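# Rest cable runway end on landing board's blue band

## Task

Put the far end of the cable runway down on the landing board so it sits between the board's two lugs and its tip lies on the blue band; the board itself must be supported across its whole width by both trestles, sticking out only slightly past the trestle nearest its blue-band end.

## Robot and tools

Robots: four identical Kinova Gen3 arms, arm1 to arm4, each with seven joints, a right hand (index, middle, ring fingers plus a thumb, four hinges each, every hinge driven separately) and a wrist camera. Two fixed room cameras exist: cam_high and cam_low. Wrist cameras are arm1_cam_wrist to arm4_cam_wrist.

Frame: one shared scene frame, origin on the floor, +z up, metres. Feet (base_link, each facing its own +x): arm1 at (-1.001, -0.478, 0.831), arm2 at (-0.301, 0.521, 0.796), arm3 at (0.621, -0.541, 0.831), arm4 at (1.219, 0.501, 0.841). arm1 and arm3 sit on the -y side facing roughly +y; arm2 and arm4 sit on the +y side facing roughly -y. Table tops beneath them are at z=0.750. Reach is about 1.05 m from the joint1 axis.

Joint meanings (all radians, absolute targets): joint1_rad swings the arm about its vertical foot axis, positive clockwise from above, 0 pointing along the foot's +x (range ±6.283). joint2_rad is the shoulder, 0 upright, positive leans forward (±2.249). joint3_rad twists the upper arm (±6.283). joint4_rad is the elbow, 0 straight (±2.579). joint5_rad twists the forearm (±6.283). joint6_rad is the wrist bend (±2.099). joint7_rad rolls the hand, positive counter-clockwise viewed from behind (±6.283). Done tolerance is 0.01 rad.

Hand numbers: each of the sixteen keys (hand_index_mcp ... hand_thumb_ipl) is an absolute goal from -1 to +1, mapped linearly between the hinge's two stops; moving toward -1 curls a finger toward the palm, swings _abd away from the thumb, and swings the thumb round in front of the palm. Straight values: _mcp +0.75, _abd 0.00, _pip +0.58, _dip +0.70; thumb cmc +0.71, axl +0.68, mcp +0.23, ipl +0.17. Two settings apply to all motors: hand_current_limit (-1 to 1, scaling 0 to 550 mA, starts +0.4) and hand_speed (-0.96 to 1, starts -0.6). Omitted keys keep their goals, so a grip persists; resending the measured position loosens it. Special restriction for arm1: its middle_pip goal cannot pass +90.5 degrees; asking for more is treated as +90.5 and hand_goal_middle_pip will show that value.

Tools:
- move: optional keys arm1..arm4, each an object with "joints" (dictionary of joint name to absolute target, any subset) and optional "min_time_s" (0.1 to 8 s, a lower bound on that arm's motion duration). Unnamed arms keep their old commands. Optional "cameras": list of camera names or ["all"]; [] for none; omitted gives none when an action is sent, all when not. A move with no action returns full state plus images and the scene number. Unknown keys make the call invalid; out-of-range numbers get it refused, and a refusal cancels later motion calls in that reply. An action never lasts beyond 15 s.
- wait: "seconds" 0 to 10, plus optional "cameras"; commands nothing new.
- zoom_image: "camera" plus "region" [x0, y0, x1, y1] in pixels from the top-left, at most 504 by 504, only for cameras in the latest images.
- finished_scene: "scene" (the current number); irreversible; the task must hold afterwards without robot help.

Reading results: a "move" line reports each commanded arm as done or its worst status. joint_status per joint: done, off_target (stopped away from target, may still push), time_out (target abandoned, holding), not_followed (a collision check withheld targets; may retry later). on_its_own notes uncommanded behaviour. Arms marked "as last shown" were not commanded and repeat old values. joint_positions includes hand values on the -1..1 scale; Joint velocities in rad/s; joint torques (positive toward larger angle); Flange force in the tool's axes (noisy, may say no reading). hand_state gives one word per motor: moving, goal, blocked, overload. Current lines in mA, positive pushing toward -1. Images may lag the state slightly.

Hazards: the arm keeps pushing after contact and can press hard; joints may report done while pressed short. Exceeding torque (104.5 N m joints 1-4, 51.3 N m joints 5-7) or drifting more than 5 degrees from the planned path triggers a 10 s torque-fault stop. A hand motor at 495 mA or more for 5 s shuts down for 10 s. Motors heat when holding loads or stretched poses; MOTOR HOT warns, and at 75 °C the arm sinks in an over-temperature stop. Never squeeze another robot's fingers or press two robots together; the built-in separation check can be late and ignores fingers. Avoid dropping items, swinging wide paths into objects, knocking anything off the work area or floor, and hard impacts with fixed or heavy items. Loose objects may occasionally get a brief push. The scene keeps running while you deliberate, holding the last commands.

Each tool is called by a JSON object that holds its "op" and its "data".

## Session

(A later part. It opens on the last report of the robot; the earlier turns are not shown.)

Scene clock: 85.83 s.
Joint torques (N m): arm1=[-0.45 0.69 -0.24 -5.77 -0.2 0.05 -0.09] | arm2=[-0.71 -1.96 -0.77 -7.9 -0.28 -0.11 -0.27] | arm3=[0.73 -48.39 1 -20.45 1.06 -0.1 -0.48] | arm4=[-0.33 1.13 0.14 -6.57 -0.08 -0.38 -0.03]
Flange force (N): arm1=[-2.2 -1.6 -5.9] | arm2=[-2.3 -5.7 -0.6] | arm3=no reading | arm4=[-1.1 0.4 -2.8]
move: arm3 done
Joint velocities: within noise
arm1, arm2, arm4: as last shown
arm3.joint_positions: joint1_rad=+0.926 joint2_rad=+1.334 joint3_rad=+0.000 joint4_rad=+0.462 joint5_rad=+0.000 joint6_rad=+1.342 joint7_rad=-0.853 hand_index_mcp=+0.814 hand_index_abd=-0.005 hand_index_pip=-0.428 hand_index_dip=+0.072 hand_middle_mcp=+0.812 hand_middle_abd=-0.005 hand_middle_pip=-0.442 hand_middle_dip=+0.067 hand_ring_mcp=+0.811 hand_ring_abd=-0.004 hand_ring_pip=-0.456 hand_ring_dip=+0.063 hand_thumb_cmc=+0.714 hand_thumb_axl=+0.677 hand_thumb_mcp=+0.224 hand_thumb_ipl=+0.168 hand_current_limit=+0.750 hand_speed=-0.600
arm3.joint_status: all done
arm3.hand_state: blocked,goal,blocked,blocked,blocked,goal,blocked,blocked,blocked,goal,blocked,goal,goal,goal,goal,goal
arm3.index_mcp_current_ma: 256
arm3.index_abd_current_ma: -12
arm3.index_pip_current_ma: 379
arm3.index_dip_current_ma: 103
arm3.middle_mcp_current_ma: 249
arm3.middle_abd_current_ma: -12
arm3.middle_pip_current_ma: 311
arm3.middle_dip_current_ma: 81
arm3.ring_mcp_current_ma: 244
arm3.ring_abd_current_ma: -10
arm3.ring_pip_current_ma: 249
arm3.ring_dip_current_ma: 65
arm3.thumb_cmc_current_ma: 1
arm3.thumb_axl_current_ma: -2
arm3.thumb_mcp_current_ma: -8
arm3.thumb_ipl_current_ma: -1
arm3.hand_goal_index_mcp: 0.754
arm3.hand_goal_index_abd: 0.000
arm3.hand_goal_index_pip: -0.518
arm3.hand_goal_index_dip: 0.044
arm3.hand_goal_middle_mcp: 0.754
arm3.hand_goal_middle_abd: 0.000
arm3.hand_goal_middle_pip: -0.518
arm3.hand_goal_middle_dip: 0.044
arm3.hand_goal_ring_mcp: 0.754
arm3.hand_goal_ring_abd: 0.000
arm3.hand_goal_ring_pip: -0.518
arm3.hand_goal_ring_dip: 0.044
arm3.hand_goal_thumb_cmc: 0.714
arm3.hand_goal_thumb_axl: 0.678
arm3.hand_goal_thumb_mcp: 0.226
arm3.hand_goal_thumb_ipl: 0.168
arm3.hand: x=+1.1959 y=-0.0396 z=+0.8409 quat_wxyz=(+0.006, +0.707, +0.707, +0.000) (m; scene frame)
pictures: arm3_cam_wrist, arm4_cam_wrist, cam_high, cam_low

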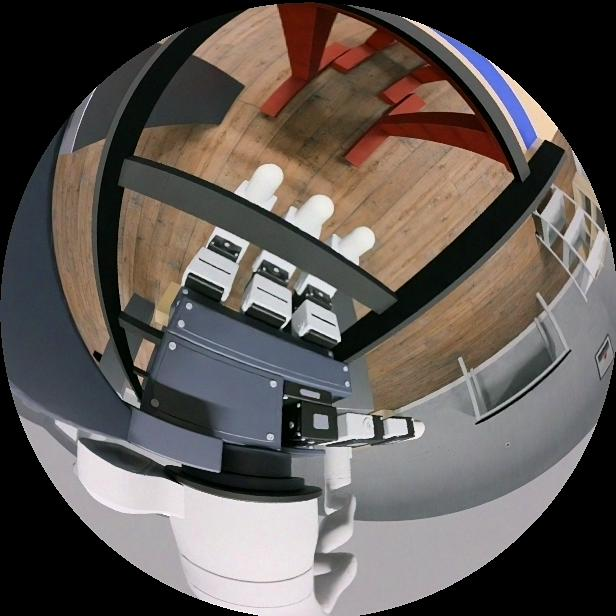

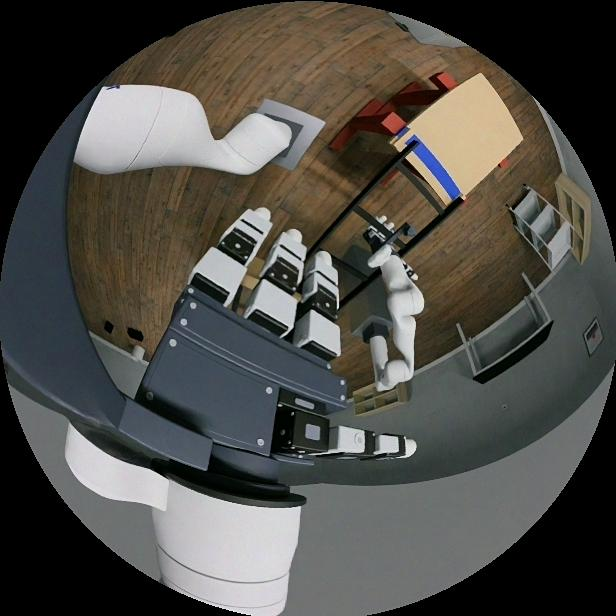

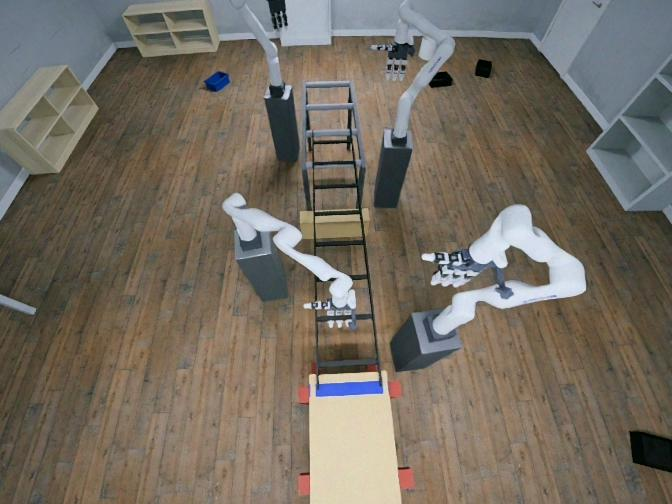

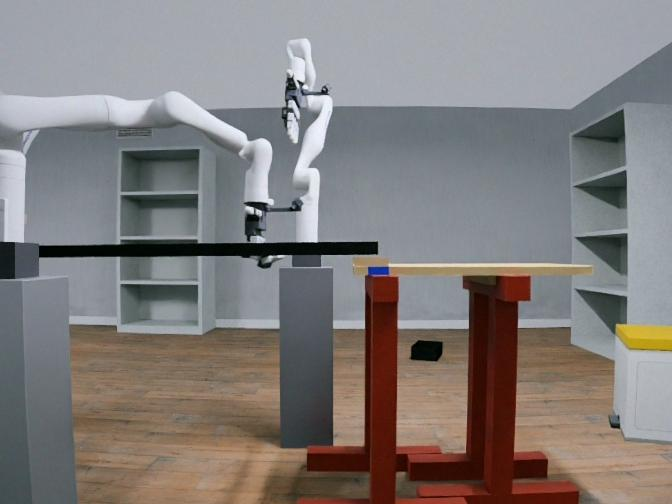

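{"op": "move", "data": {"arm3": {"joints": {"joint1_rad": 0.9252, "joint2_rad": 1.3879, "joint4_rad": 0.4668, "joint6_rad": 1.2834, "joint7_rad": -0.8538}, "min_time_s": 3.5}, "cameras": ["arm3_cam_wrist", "arm4_cam_wrist", "cam_high", "cam_low"]}}

{"op": "zoom_image", "data": {"camera": "cam_high", "region": [290, 310, 410, 430]}}

{"op": "zoom_image", "data": {"camera": "cam_low", "region": [240, 200, 440, 300]}}

Scene clock: 90.60 s.
Joint torques (N m): arm1=[-0.4 0.68 -0.28 -5.81 -0.13 0.03 -0.1] | arm2=[-0.71 -1.97 -0.77 -7.9 -0.23 -0.11 -0.25] | arm3=[-0.37 -25.51 -1.03 -10.09 -0.29 0.08 -0.48] | arm4=[-0.37 1.17 0.18 -6.53 -0.07 -0.41 -0.04]
Flange force (N): arm1=[-2.1 -1.7 -5.8] | arm2=[-2.4 -5.6 -0.6] | arm3=no reading | arm4=[-1.1 0.6 -3.0]
move: arm3 done
Joint velocities: within noise
arm1, arm2, arm4: as last shown
arm3.joint_positions: joint1_rad=+0.925 joint2_rad=+1.388 joint3_rad=+0.000 joint4_rad=+0.467 joint5_rad=+0.000 joint6_rad=+1.283 joint7_rad=-0.854 hand_index_mcp=+0.760 hand_index_abd=-0.003 hand_index_pip=-0.509 hand_index_dip=+0.047 hand_middle_mcp=+0.759 hand_middle_abd=-0.003 hand_middle_pip=-0.510 hand_middle_dip=+0.047 hand_ring_mcp=+0.759 hand_ring_abd=-0.003 hand_ring_pip=-0.511 hand_ring_dip=+0.047 hand_thumb_cmc=+0.714 hand_thumb_axl=+0.677 hand_thumb_mcp=+0.224 hand_thumb_ipl=+0.168 hand_current_limit=+0.750 hand_speed=-0.600
arm3.joint_status: all done
arm3.hand_state: goal,goal,goal,goal,goal,goal,goal,goal,goal,goal,goal,goal,goal,goal,goal,goal
arm3.index_mcp_current_ma: 18
arm3.index_abd_current_ma: -7
arm3.index_pip_current_ma: 27
arm3.index_dip_current_ma: 10
arm3.middle_mcp_current_ma: 17
arm3.middle_abd_current_ma: -7
arm3.middle_pip_current_ma: 24
arm3.middle_dip_current_ma: 9
arm3.ring_mcp_current_ma: 16
arm3.ring_abd_current_ma: -7
arm3.ring_pip_current_ma: 21
arm3.ring_dip_current_ma: 10
arm3.thumb_cmc_current_ma: 1
arm3.thumb_axl_current_ma: -2
arm3.thumb_mcp_current_ma: -9
arm3.thumb_ipl_current_ma: -1
arm3.hand_goal_index_mcp: 0.754
arm3.hand_goal_index_abd: 0.000
arm3.hand_goal_index_pip: -0.518
arm3.hand_goal_index_dip: 0.044
arm3.hand_goal_middle_mcp: 0.754
arm3.hand_goal_middle_abd: 0.000
arm3.hand_goal_middle_pip: -0.518
arm3.hand_goal_middle_dip: 0.044
arm3.hand_goal_ring_mcp: 0.754
arm3.hand_goal_ring_abd: 0.000
arm3.hand_goal_ring_pip: -0.518
arm3.hand_goal_ring_dip: 0.044
arm3.hand_goal_thumb_cmc: 0.714
arm3.hand_goal_thumb_axl: 0.678
arm3.hand_goal_thumb_mcp: 0.226
arm3.hand_goal_thumb_ipl: 0.168
arm3.hand: x=+1.1959 y=-0.0397 z=+0.8009 quat_wxyz=(+0.006, +0.707, +0.707, +0.000) (m; scene frame)
pictures: arm3_cam_wrist, arm4_cam_wrist, cam_high, cam_low

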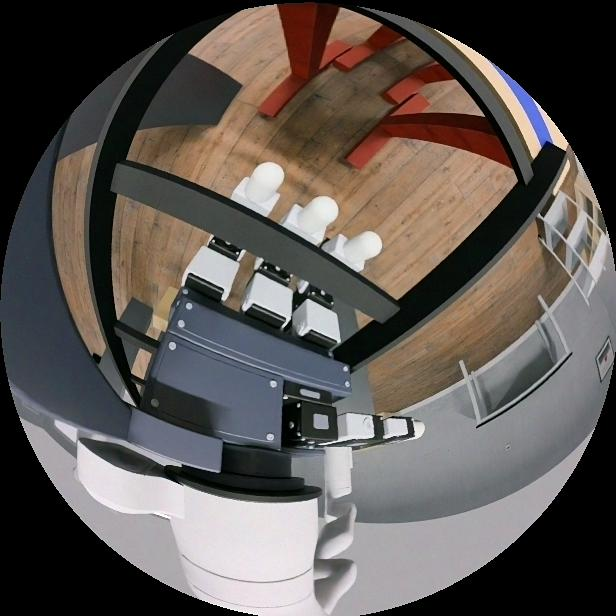

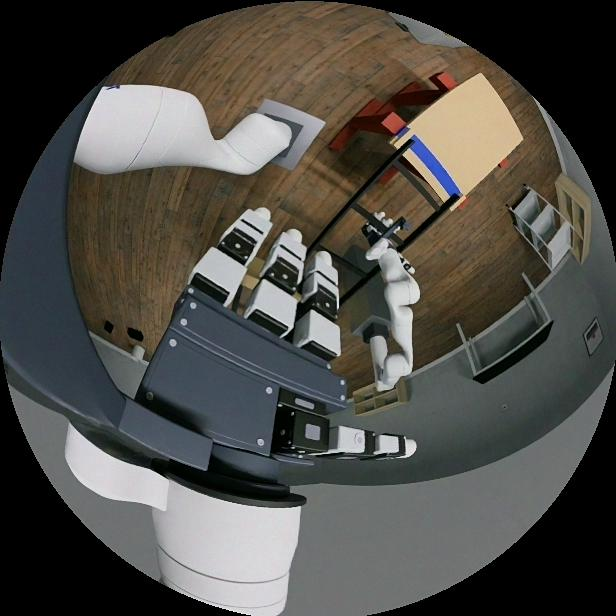

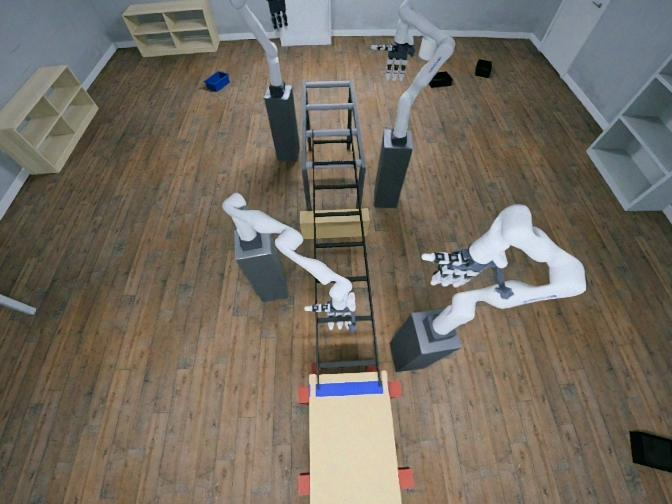

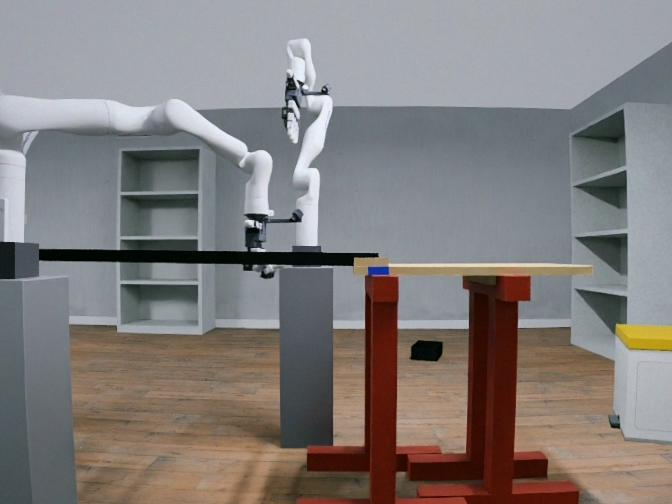

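Scaled by 4.200 from the camera's 672x504 image, which has a finer 960x720 frame.

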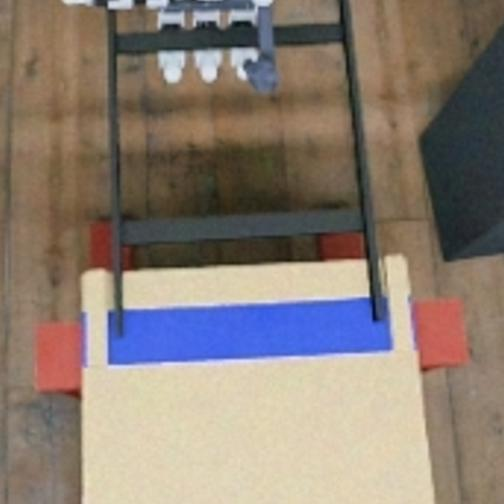

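Scaled by 2.520 from the camera's 672x504 image, which has a finer 960x720 frame.

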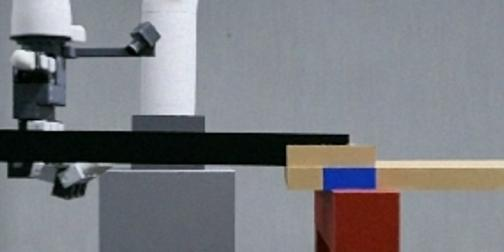

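{"op": "move", "data": {"arm3": {"joints": {"hand_index_pip": 0.576, "hand_middle_pip": 0.576, "hand_ring_pip": 0.576, "hand_index_dip": 0.696, "hand_middle_dip": 0.696, "hand_ring_dip": 0.696}}, "cameras": []}}

{"op": "move", "data": {"arm3": {"joints": {"joint1_rad": 0.9015, "joint2_rad": 1.3232, "joint4_rad": 0.6206, "joint6_rad": 1.1940, "joint7_rad": -0.8776}, "min_time_s": 2}, "cameras": ["arm3_cam_wrist", "cam_low"]}}

{"op": "move", "data": {"arm3": {"joints": {"joint1_rad": 0.9050, "joint2_rad": 1.1642, "joint4_rad": 0.3359, "joint6_rad": 1.6377, "joint7_rad": -0.8741}, "min_time_s": 3}, "cameras": ["arm3_cam_wrist", "arm4_cam_wrist", "cam_high", "cam_low"]}}

{"op": "zoom_image", "data": {"camera": "cam_high", "region": [290, 310, 410, 430]}}

{"op": "zoom_image", "data": {"camera": "cam_low", "region": [240, 200, 440, 300]}}

{"op": "zoom_image", "data": {"camera": "arm4_cam_wrist", "region": [360, 60, 520, 260]}}

{"op": "zoom_image", "data": {"camera": "cam_high", "region": [290, 70, 390, 220]}}

Scene clock: 93.03 s.
Joint torques (N m): arm1=[-0.41 0.63 -0.25 -5.81 -0.21 0.04 -0.06] | arm2=[-0.73 -1.93 -0.76 -7.9 -0.24 -0.12 -0.27] | arm3=[-0.4 -25.49 -1.08 -10.09 -0.33 0.11 -0.43] | arm4=[-0.4 1.18 0.15 -6.56 -0.03 -0.36 0.01]
Flange force (N): arm1=[-2.3 -1.6 -5.9] | arm2=[-2.3 -5.6 -0.6] | arm3=no reading | arm4=[-1.1 0.7 -2.8]
move: arm3 done
Joint velocities: within noise
arm1, arm2, arm4: as last shown
arm3.joint_positions: joint1_rad=+0.925 joint2_rad=+1.388 joint3_rad=+0.000 joint4_rad=+0.467 joint5_rad=+0.000 joint6_rad=+1.283 joint7_rad=-0.854 hand_index_mcp=+0.756 hand_index_abd=-0.003 hand_index_pip=+0.572 hand_index_dip=+0.693 hand_middle_mcp=+0.755 hand_middle_abd=-0.003 hand_middle_pip=+0.573 hand_middle_dip=+0.693 hand_ring_mcp=+0.755 hand_ring_abd=-0.003 hand_ring_pip=+0.573 hand_ring_dip=+0.693 hand_thumb_cmc=+0.714 hand_thumb_axl=+0.677 hand_thumb_mcp=+0.224 hand_thumb_ipl=+0.168 hand_current_limit=+0.750 hand_speed=-0.600
arm3.joint_status: all done
arm3.hand_state: goal,goal,goal,goal,goal,goal,goal,goal,goal,goal,goal,goal,goal,goal,goal,goal
arm3.index_mcp_current_ma: 4
arm3.index_abd_current_ma: -7
arm3.index_pip_current_ma: -10
arm3.index_dip_current_ma: -7
arm3.middle_mcp_current_ma: 4
arm3.middle_abd_current_ma: -7
arm3.middle_pip_current_ma: -9
arm3.middle_dip_current_ma: -7
arm3.ring_mcp_current_ma: 4
arm3.ring_abd_current_ma: -7
arm3.ring_pip_current_ma: -8
arm3.ring_dip_current_ma: -7
arm3.thumb_cmc_current_ma: 1
arm3.thumb_axl_current_ma: -2
arm3.thumb_mcp_current_ma: -9
arm3.thumb_ipl_current_ma: -1
arm3.hand_goal_index_mcp: 0.754
arm3.hand_goal_index_abd: 0.000
arm3.hand_goal_index_pip: 0.576
arm3.hand_goal_index_dip: 0.696
arm3.hand_goal_middle_mcp: 0.754
arm3.hand_goal_middle_abd: 0.000
arm3.hand_goal_middle_pip: 0.576
arm3.hand_goal_middle_dip: 0.696
arm3.hand_goal_ring_mcp: 0.754
arm3.hand_goal_ring_abd: 0.000
arm3.hand_goal_ring_pip: 0.576
arm3.hand_goal_ring_dip: 0.696
arm3.hand_goal_thumb_cmc: 0.714
arm3.hand_goal_thumb_axl: 0.678
arm3.hand_goal_thumb_mcp: 0.226
arm3.hand_goal_thumb_ipl: 0.168
arm3.hand: x=+1.1959 y=-0.0397 z=+0.8009 quat_wxyz=(+0.006, +0.707, +0.707, +0.000) (m; scene frame)
pictures: none
No camera images: "cameras" was empty.

Scene clock: 95.33 s.
Joint torques (N m): arm1=[-0.43 0.72 -0.24 -5.74 -0.15 0.11 -0.09] | arm2=[-0.74 -1.99 -0.73 -7.9 -0.26 -0.13 -0.26] | arm3=[-0.41 -24.98 -1.11 -9.81 -0.31 0.09 -0.45] | arm4=[-0.38 1.16 0.08 -6.58 -0.06 -0.35 -0.04]
Flange force (N): arm1=[-2.2 -1.5 -5.8] | arm2=[-2.4 -5.5 -0.7] | arm3=[-19.9 -15.7 -3.3] | arm4=[-1.0 0.3 -2.6]
move: arm3 done
Joint velocities: within noise
arm1.joint_positions: joint1_rad=-0.386 joint2_rad=-0.453 joint3_rad=-0.084 joint4_rad=+1.481 joint5_rad=-0.050 joint6_rad=+2.058 joint7_rad=+1.676 hand_index_mcp=+0.753 hand_index_abd=+0.000 hand_index_pip=+0.577 hand_index_dip=+0.696 hand_middle_mcp=+0.753 hand_middle_abd=+0.000 hand_middle_pip=+0.577 hand_middle_dip=+0.696 hand_ring_mcp=+0.753 hand_ring_abd=+0.000 hand_ring_pip=+0.577 hand_ring_dip=+0.696 hand_thumb_cmc=+0.714 hand_thumb_axl=+0.677 hand_thumb_mcp=+0.224 hand_thumb_ipl=+0.168 hand_current_limit=+0.400 hand_speed=-0.600
arm1.joint_status: not commanded
arm1.hand_state: goal,goal,goal,goal,goal,goal,goal,goal,goal,goal,goal,goal,goal,goal,goal,goal
arm1.index_mcp_current_ma: 0
arm1.index_abd_current_ma: 0
arm1.index_pip_current_ma: 0
arm1.index_dip_current_ma: 0
arm1.middle_mcp_current_ma: 0
arm1.middle_abd_current_ma: 0
arm1.middle_pip_current_ma: 0
arm1.middle_dip_current_ma: 0
arm1.ring_mcp_current_ma: 0
arm1.ring_abd_current_ma: 0
arm1.ring_pip_current_ma: 0
arm1.ring_dip_current_ma: 0
arm1.thumb_cmc_current_ma: 0
arm1.thumb_axl_current_ma: 0
arm1.thumb_mcp_current_ma: 0
arm1.thumb_ipl_current_ma: 0
arm1.hand_goal_index_mcp: 0.754
arm1.hand_goal_index_abd: 0.000
arm1.hand_goal_index_pip: 0.576
arm1.hand_goal_index_dip: 0.696
arm1.hand_goal_middle_mcp: 0.754
arm1.hand_goal_middle_abd: 0.000
arm1.hand_goal_middle_pip: 0.576
arm1.hand_goal_middle_dip: 0.696
arm1.hand_goal_ring_mcp: 0.754
arm1.hand_goal_ring_abd: 0.000
arm1.hand_goal_ring_pip: 0.576
arm1.hand_goal_ring_dip: 0.696
arm1.hand_goal_thumb_cmc: 0.714
arm1.hand_goal_thumb_axl: 0.678
arm1.hand_goal_thumb_mcp: 0.226
arm1.hand_goal_thumb_ipl: 0.168
arm1.hand: x=-1.1176 y=-0.3983 z=+1.3565 quat_wxyz=(+0.013, -0.849, +0.527, +0.022) (m; scene frame)
arm2.joint_positions: joint1_rad=+0.397 joint2_rad=-0.402 joint3_rad=-0.106 joint4_rad=+1.460 joint5_rad=-0.005 joint6_rad=+2.069 joint7_rad=+1.882 hand_index_mcp=+0.753 hand_index_abd=+0.000 hand_index_pip=+0.577 hand_index_dip=+0.696 hand_middle_mcp=+0.753 hand_middle_abd=+0.000 hand_middle_pip=+0.577 hand_middle_dip=+0.696 hand_ring_mcp=+0.753 hand_ring_abd=+0.000 hand_ring_pip=+0.577 hand_ring_dip=+0.696 hand_thumb_cmc=+0.714 hand_thumb_axl=+0.677 hand_thumb_mcp=+0.224 hand_thumb_ipl=+0.168 hand_current_limit=+0.400 hand_speed=-0.600
arm2.joint_status: not commanded
arm2.hand_state: goal,goal,goal,goal,goal,goal,goal,goal,goal,goal,goal,goal,goal,goal,goal,goal
arm2.index_mcp_current_ma: 0
arm2.index_abd_current_ma: 0
arm2.index_pip_current_ma: 0
arm2.index_dip_current_ma: 0
arm2.middle_mcp_current_ma: 0
arm2.middle_abd_current_ma: 0
arm2.middle_pip_current_ma: 0
arm2.middle_dip_current_ma: 0
arm2.ring_mcp_current_ma: 0
arm2.ring_abd_current_ma: 0
arm2.ring_pip_current_ma: 0
arm2.ring_dip_current_ma: 0
arm2.thumb_cmc_current_ma: 0
arm2.thumb_axl_current_ma: 0
arm2.thumb_mcp_current_ma: -1
arm2.thumb_ipl_current_ma: 0
arm2.hand_goal_index_mcp: 0.754
arm2.hand_goal_index_abd: 0.000
arm2.hand_goal_index_pip: 0.576
arm2.hand_goal_index_dip: 0.696
arm2.hand_goal_middle_mcp: 0.754
arm2.hand_goal_middle_abd: 0.000
arm2.hand_goal_middle_pip: 0.576
arm2.hand_goal_middle_dip: 0.696
arm2.hand_goal_ring_mcp: 0.754
arm2.hand_goal_ring_abd: 0.000
arm2.hand_goal_ring_pip: 0.576
arm2.hand_goal_ring_dip: 0.696
arm2.hand_goal_thumb_cmc: 0.714
arm2.hand_goal_thumb_axl: 0.678
arm2.hand_goal_thumb_mcp: 0.226
arm2.hand_goal_thumb_ipl: 0.168
arm2.hand: x=-0.2697 y=+0.3905 z=+1.3175 quat_wxyz=(-0.019, +0.742, +0.670, -0.018) (m; scene frame)
arm3.joint_positions: joint1_rad=+0.902 joint2_rad=+1.323 joint3_rad=+0.000 joint4_rad=+0.621 joint5_rad=+0.000 joint6_rad=+1.194 joint7_rad=-0.878 hand_index_mcp=+0.755 hand_index_abd=-0.003 hand_index_pip=+0.572 hand_index_dip=+0.693 hand_middle_mcp=+0.755 hand_middle_abd=-0.003 hand_middle_pip=+0.573 hand_middle_dip=+0.693 hand_ring_mcp=+0.755 hand_ring_abd=-0.003 hand_ring_pip=+0.573 hand_ring_dip=+0.693 hand_thumb_cmc=+0.714 hand_thumb_axl=+0.677 hand_thumb_mcp=+0.224 hand_thumb_ipl=+0.168 hand_current_limit=+0.750 hand_speed=-0.600
arm3.joint_status: all done
arm3.hand_state: goal,goal,goal,goal,goal,goal,goal,goal,goal,goal,goal,goal,goal,goal,goal,goal
arm3.index_mcp_current_ma: 4
arm3.index_abd_current_ma: -7
arm3.index_pip_current_ma: -10
arm3.index_dip_current_ma: -7
arm3.middle_mcp_current_ma: 4
arm3.middle_abd_current_ma: -7
arm3.middle_pip_current_ma: -9
arm3.middle_dip_current_ma: -7
arm3.ring_mcp_current_ma: 3
arm3.ring_abd_current_ma: -7
arm3.ring_pip_current_ma: -8
arm3.ring_dip_current_ma: -7
arm3.thumb_cmc_current_ma: 1
arm3.thumb_axl_current_ma: -2
arm3.thumb_mcp_current_ma: -9
arm3.thumb_ipl_current_ma: -1
arm3.hand_goal_index_mcp: 0.754
arm3.hand_goal_index_abd: 0.000
arm3.hand_goal_index_pip: 0.576
arm3.hand_goal_index_dip: 0.696
arm3.hand_goal_middle_mcp: 0.754
arm3.hand_goal_middle_abd: 0.000
arm3.hand_goal_middle_pip: 0.576
arm3.hand_goal_middle_dip: 0.696
arm3.hand_goal_ring_mcp: 0.754
arm3.hand_goal_ring_abd: 0.000
arm3.hand_goal_ring_pip: 0.576
arm3.hand_goal_ring_dip: 0.696
arm3.hand_goal_thumb_cmc: 0.714
arm3.hand_goal_thumb_axl: 0.678
arm3.hand_goal_thumb_mcp: 0.226
arm3.hand_goal_thumb_ipl: 0.168
arm3.hand: x=+1.1739 y=-0.0396 z=+0.8009 quat_wxyz=(+0.006, +0.707, +0.707, +0.000) (m; scene frame)
arm4: as last shown
pictures: arm3_cam_wrist, cam_low

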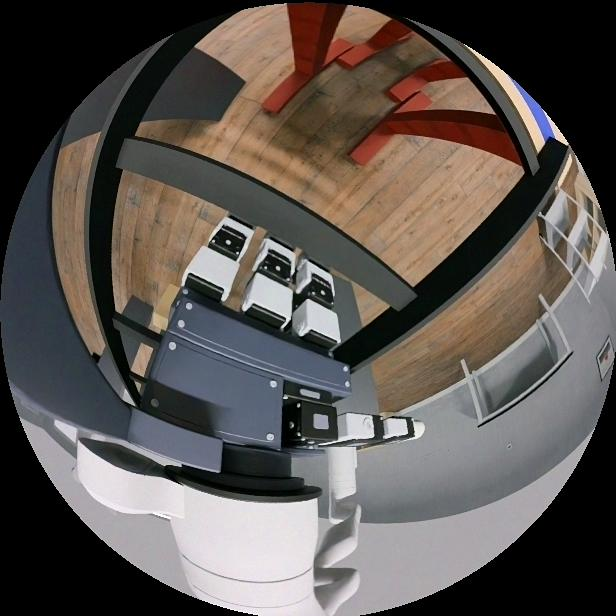

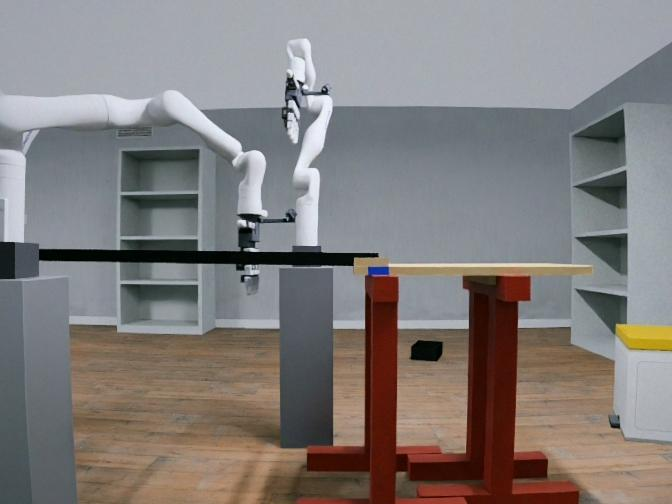

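Scene clock: 98.67 s.
Joint torques (N m): arm1=[-0.41 0.69 -0.2 -5.83 -0.18 0.05 -0.09] | arm2=[-0.73 -1.99 -0.75 -7.93 -0.24 -0.1 -0.25] | arm3=[-0.42 -24.69 -1.08 -10.37 -0.32 0.13 -0.42] | arm4=[-0.28 1.12 0.19 -6.59 -0.11 -0.44 -0.01]
Flange force (N): arm1=[-2.2 -1.4 -5.7] | arm2=[-2.4 -5.6 -0.5] | arm3=no reading | arm4=[-1.1 0.6 -2.9]
move: arm3 done
Joint velocities: within noise
arm1, arm2: as last shown
arm3.joint_positions: joint1_rad=+0.905 joint2_rad=+1.164 joint3_rad=+0.000 joint4_rad=+0.336 joint5_rad=+0.000 joint6_rad=+1.638 joint7_rad=-0.874 hand_index_mcp=+0.755 hand_index_abd=-0.003 hand_index_pip=+0.572 hand_index_dip=+0.693 hand_middle_mcp=+0.755 hand_middle_abd=-0.003 hand_middle_pip=+0.573 hand_middle_dip=+0.693 hand_ring_mcp=+0.755 hand_ring_abd=-0.003 hand_ring_pip=+0.573 hand_ring_dip=+0.693 hand_thumb_cmc=+0.714 hand_thumb_axl=+0.677 hand_thumb_mcp=+0.224 hand_thumb_ipl=+0.168 hand_current_limit=+0.750 hand_speed=-0.600
arm3.joint_status: all done
arm3.hand_state: goal,goal,goal,goal,goal,goal,goal,goal,goal,goal,goal,goal,goal,goal,goal,goal
arm3.index_mcp_current_ma: 4
arm3.index_abd_current_ma: -7
arm3.index_pip_current_ma: -10
arm3.index_dip_current_ma: -7
arm3.middle_mcp_current_ma: 3
arm3.middle_abd_current_ma: -7
arm3.middle_pip_current_ma: -9
arm3.middle_dip_current_ma: -7
arm3.ring_mcp_current_ma: 3
arm3.ring_abd_current_ma: -6
arm3.ring_pip_current_ma: -8
arm3.ring_dip_current_ma: -7
arm3.thumb_cmc_current_ma: 1
arm3.thumb_axl_current_ma: -2
arm3.thumb_mcp_current_ma: -9
arm3.thumb_ipl_current_ma: -1
arm3.hand_goal_index_mcp: 0.754
arm3.hand_goal_index_abd: 0.000
arm3.hand_goal_index_pip: 0.576
arm3.hand_goal_index_dip: 0.696
arm3.hand_goal_middle_mcp: 0.754
arm3.hand_goal_middle_abd: 0.000
arm3.hand_goal_middle_pip: 0.576
arm3.hand_goal_middle_dip: 0.696
arm3.hand_goal_ring_mcp: 0.754
arm3.hand_goal_ring_abd: 0.000
arm3.hand_goal_ring_pip: 0.576
arm3.hand_goal_ring_dip: 0.696
arm3.hand_goal_thumb_cmc: 0.714
arm3.hand_goal_thumb_axl: 0.678
arm3.hand_goal_thumb_mcp: 0.226
arm3.hand_goal_thumb_ipl: 0.168
arm3.hand: x=+1.1741 y=-0.0396 z=+1.0010 quat_wxyz=(+0.006, +0.707, +0.707, +0.000) (m; scene frame)
arm4.joint_positions: joint1_rad=+0.439 joint2_rad=-0.450 joint3_rad=+0.000 joint4_rad=+1.400 joint5_rad=+0.000 joint6_rad=+2.050 joint7_rad=+1.800 hand_index_mcp=+0.753 hand_index_abd=+0.000 hand_index_pip=+0.577 hand_index_dip=+0.696 hand_middle_mcp=+0.753 hand_middle_abd=+0.000 hand_middle_pip=+0.577 hand_middle_dip=+0.696 hand_ring_mcp=+0.753 hand_ring_abd=+0.000 hand_ring_pip=+0.577 hand_ring_dip=+0.696 hand_thumb_cmc=+0.716 hand_thumb_axl=+0.677 hand_thumb_mcp=+0.223 hand_thumb_ipl=+0.168 hand_current_limit=+0.400 hand_speed=-0.600
arm4.joint_status: not commanded
arm4.hand_state: goal,goal,goal,goal,goal,goal,goal,goal,goal,goal,goal,goal,goal,goal,goal,goal
arm4.index_mcp_current_ma: -3
arm4.index_abd_current_ma: 0
arm4.index_pip_current_ma: 2
arm4.index_dip_current_ma: 0
arm4.middle_mcp_current_ma: -3
arm4.middle_abd_current_ma: 0
arm4.middle_pip_current_ma: 2
arm4.middle_dip_current_ma: 0
arm4.ring_mcp_current_ma: -3
arm4.ring_abd_current_ma: 0
arm4.ring_pip_current_ma: 2
arm4.ring_dip_current_ma: 0
arm4.thumb_cmc_current_ma: 6
arm4.thumb_axl_current_ma: -2
arm4.thumb_mcp_current_ma: -9
arm4.thumb_ipl_current_ma: -1
arm4.hand_goal_index_mcp: 0.754
arm4.hand_goal_index_abd: 0.000
arm4.hand_goal_index_pip: 0.576
arm4.hand_goal_index_dip: 0.696
arm4.hand_goal_middle_mcp: 0.754
arm4.hand_goal_middle_abd: 0.000
arm4.hand_goal_middle_pip: 0.576
arm4.hand_goal_middle_dip: 0.696
arm4.hand_goal_ring_mcp: 0.754
arm4.hand_goal_ring_abd: 0.000
arm4.hand_goal_ring_pip: 0.576
arm4.hand_goal_ring_dip: 0.696
arm4.hand_goal_thumb_cmc: 0.714
arm4.hand_goal_thumb_axl: 0.678
arm4.hand_goal_thumb_mcp: 0.226
arm4.hand_goal_thumb_ipl: 0.168
arm4.hand: x=+1.2516 y=+0.3680 z=+1.3889 quat_wxyz=(+0.029, +0.730, +0.679, -0.065) (m; scene frame)
pictures: arm3_cam_wrist, arm4_cam_wrist, cam_high, cam_low

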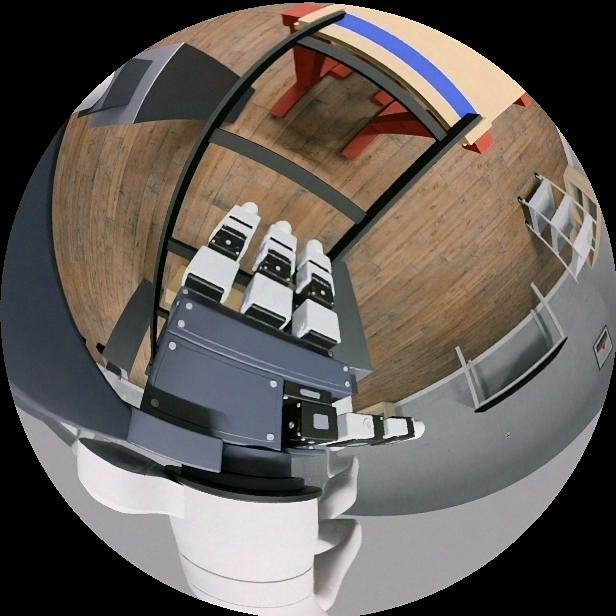

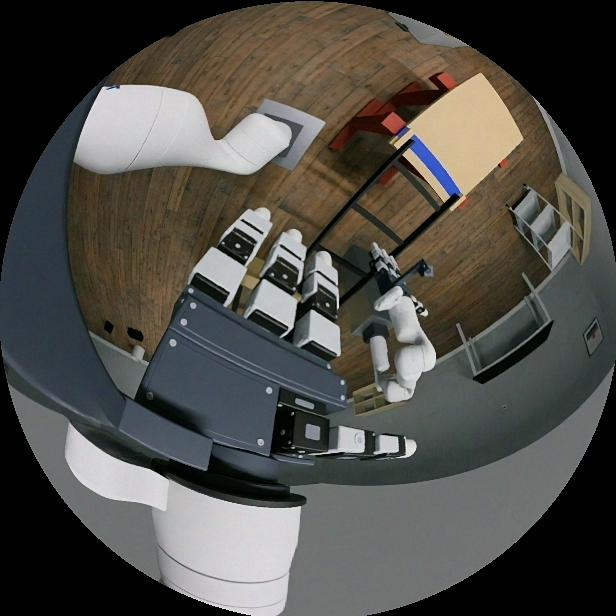

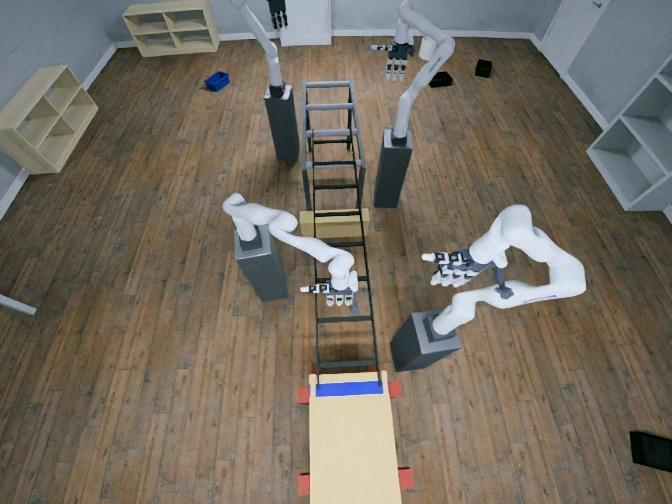

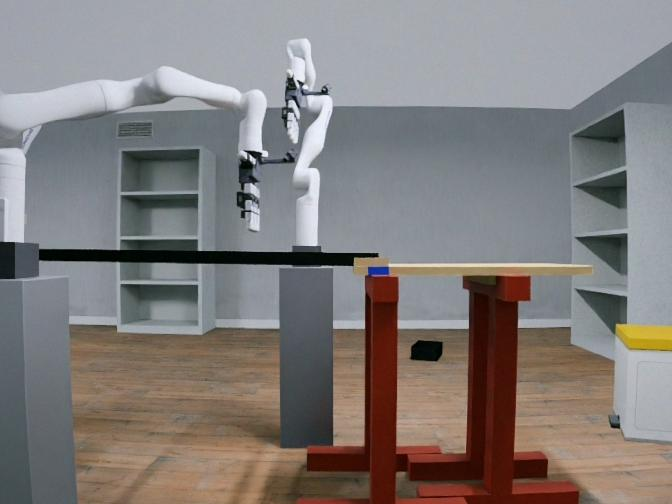

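Scaled by 4.200 from the camera's 672x504 image, which has a finer 960x720 frame.

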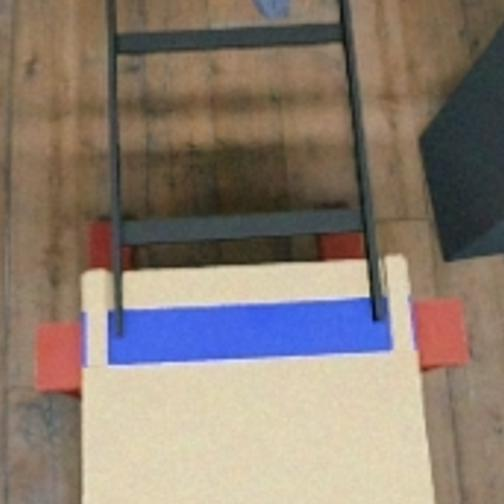

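Scaled by 2.520 from the camera's 672x504 image, which has a finer 960x720 frame.

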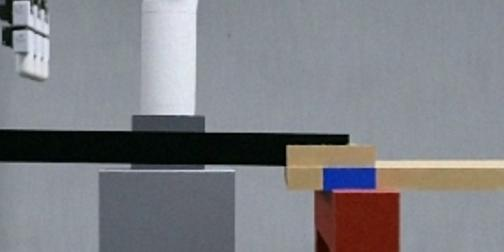

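Scaled by 2.520 from the camera's 616x616 image, which has a finer 880x880 frame.

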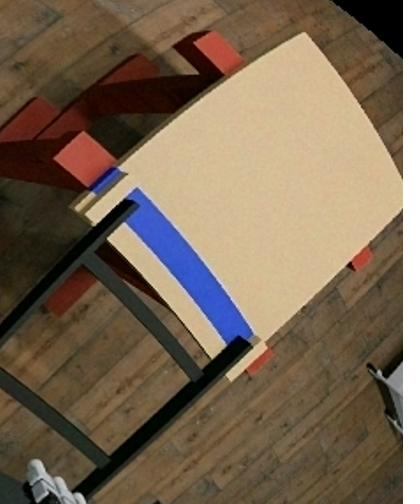

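Scaled by 3.360 from the camera's 672x504 image, which has a finer 960x720 frame.

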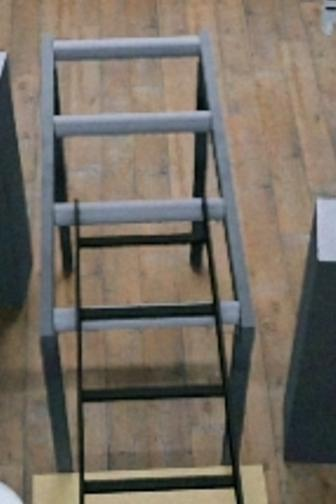

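{"op": "finished_scene", "data": {"scene": 1}}

The scene is finished: the task was done.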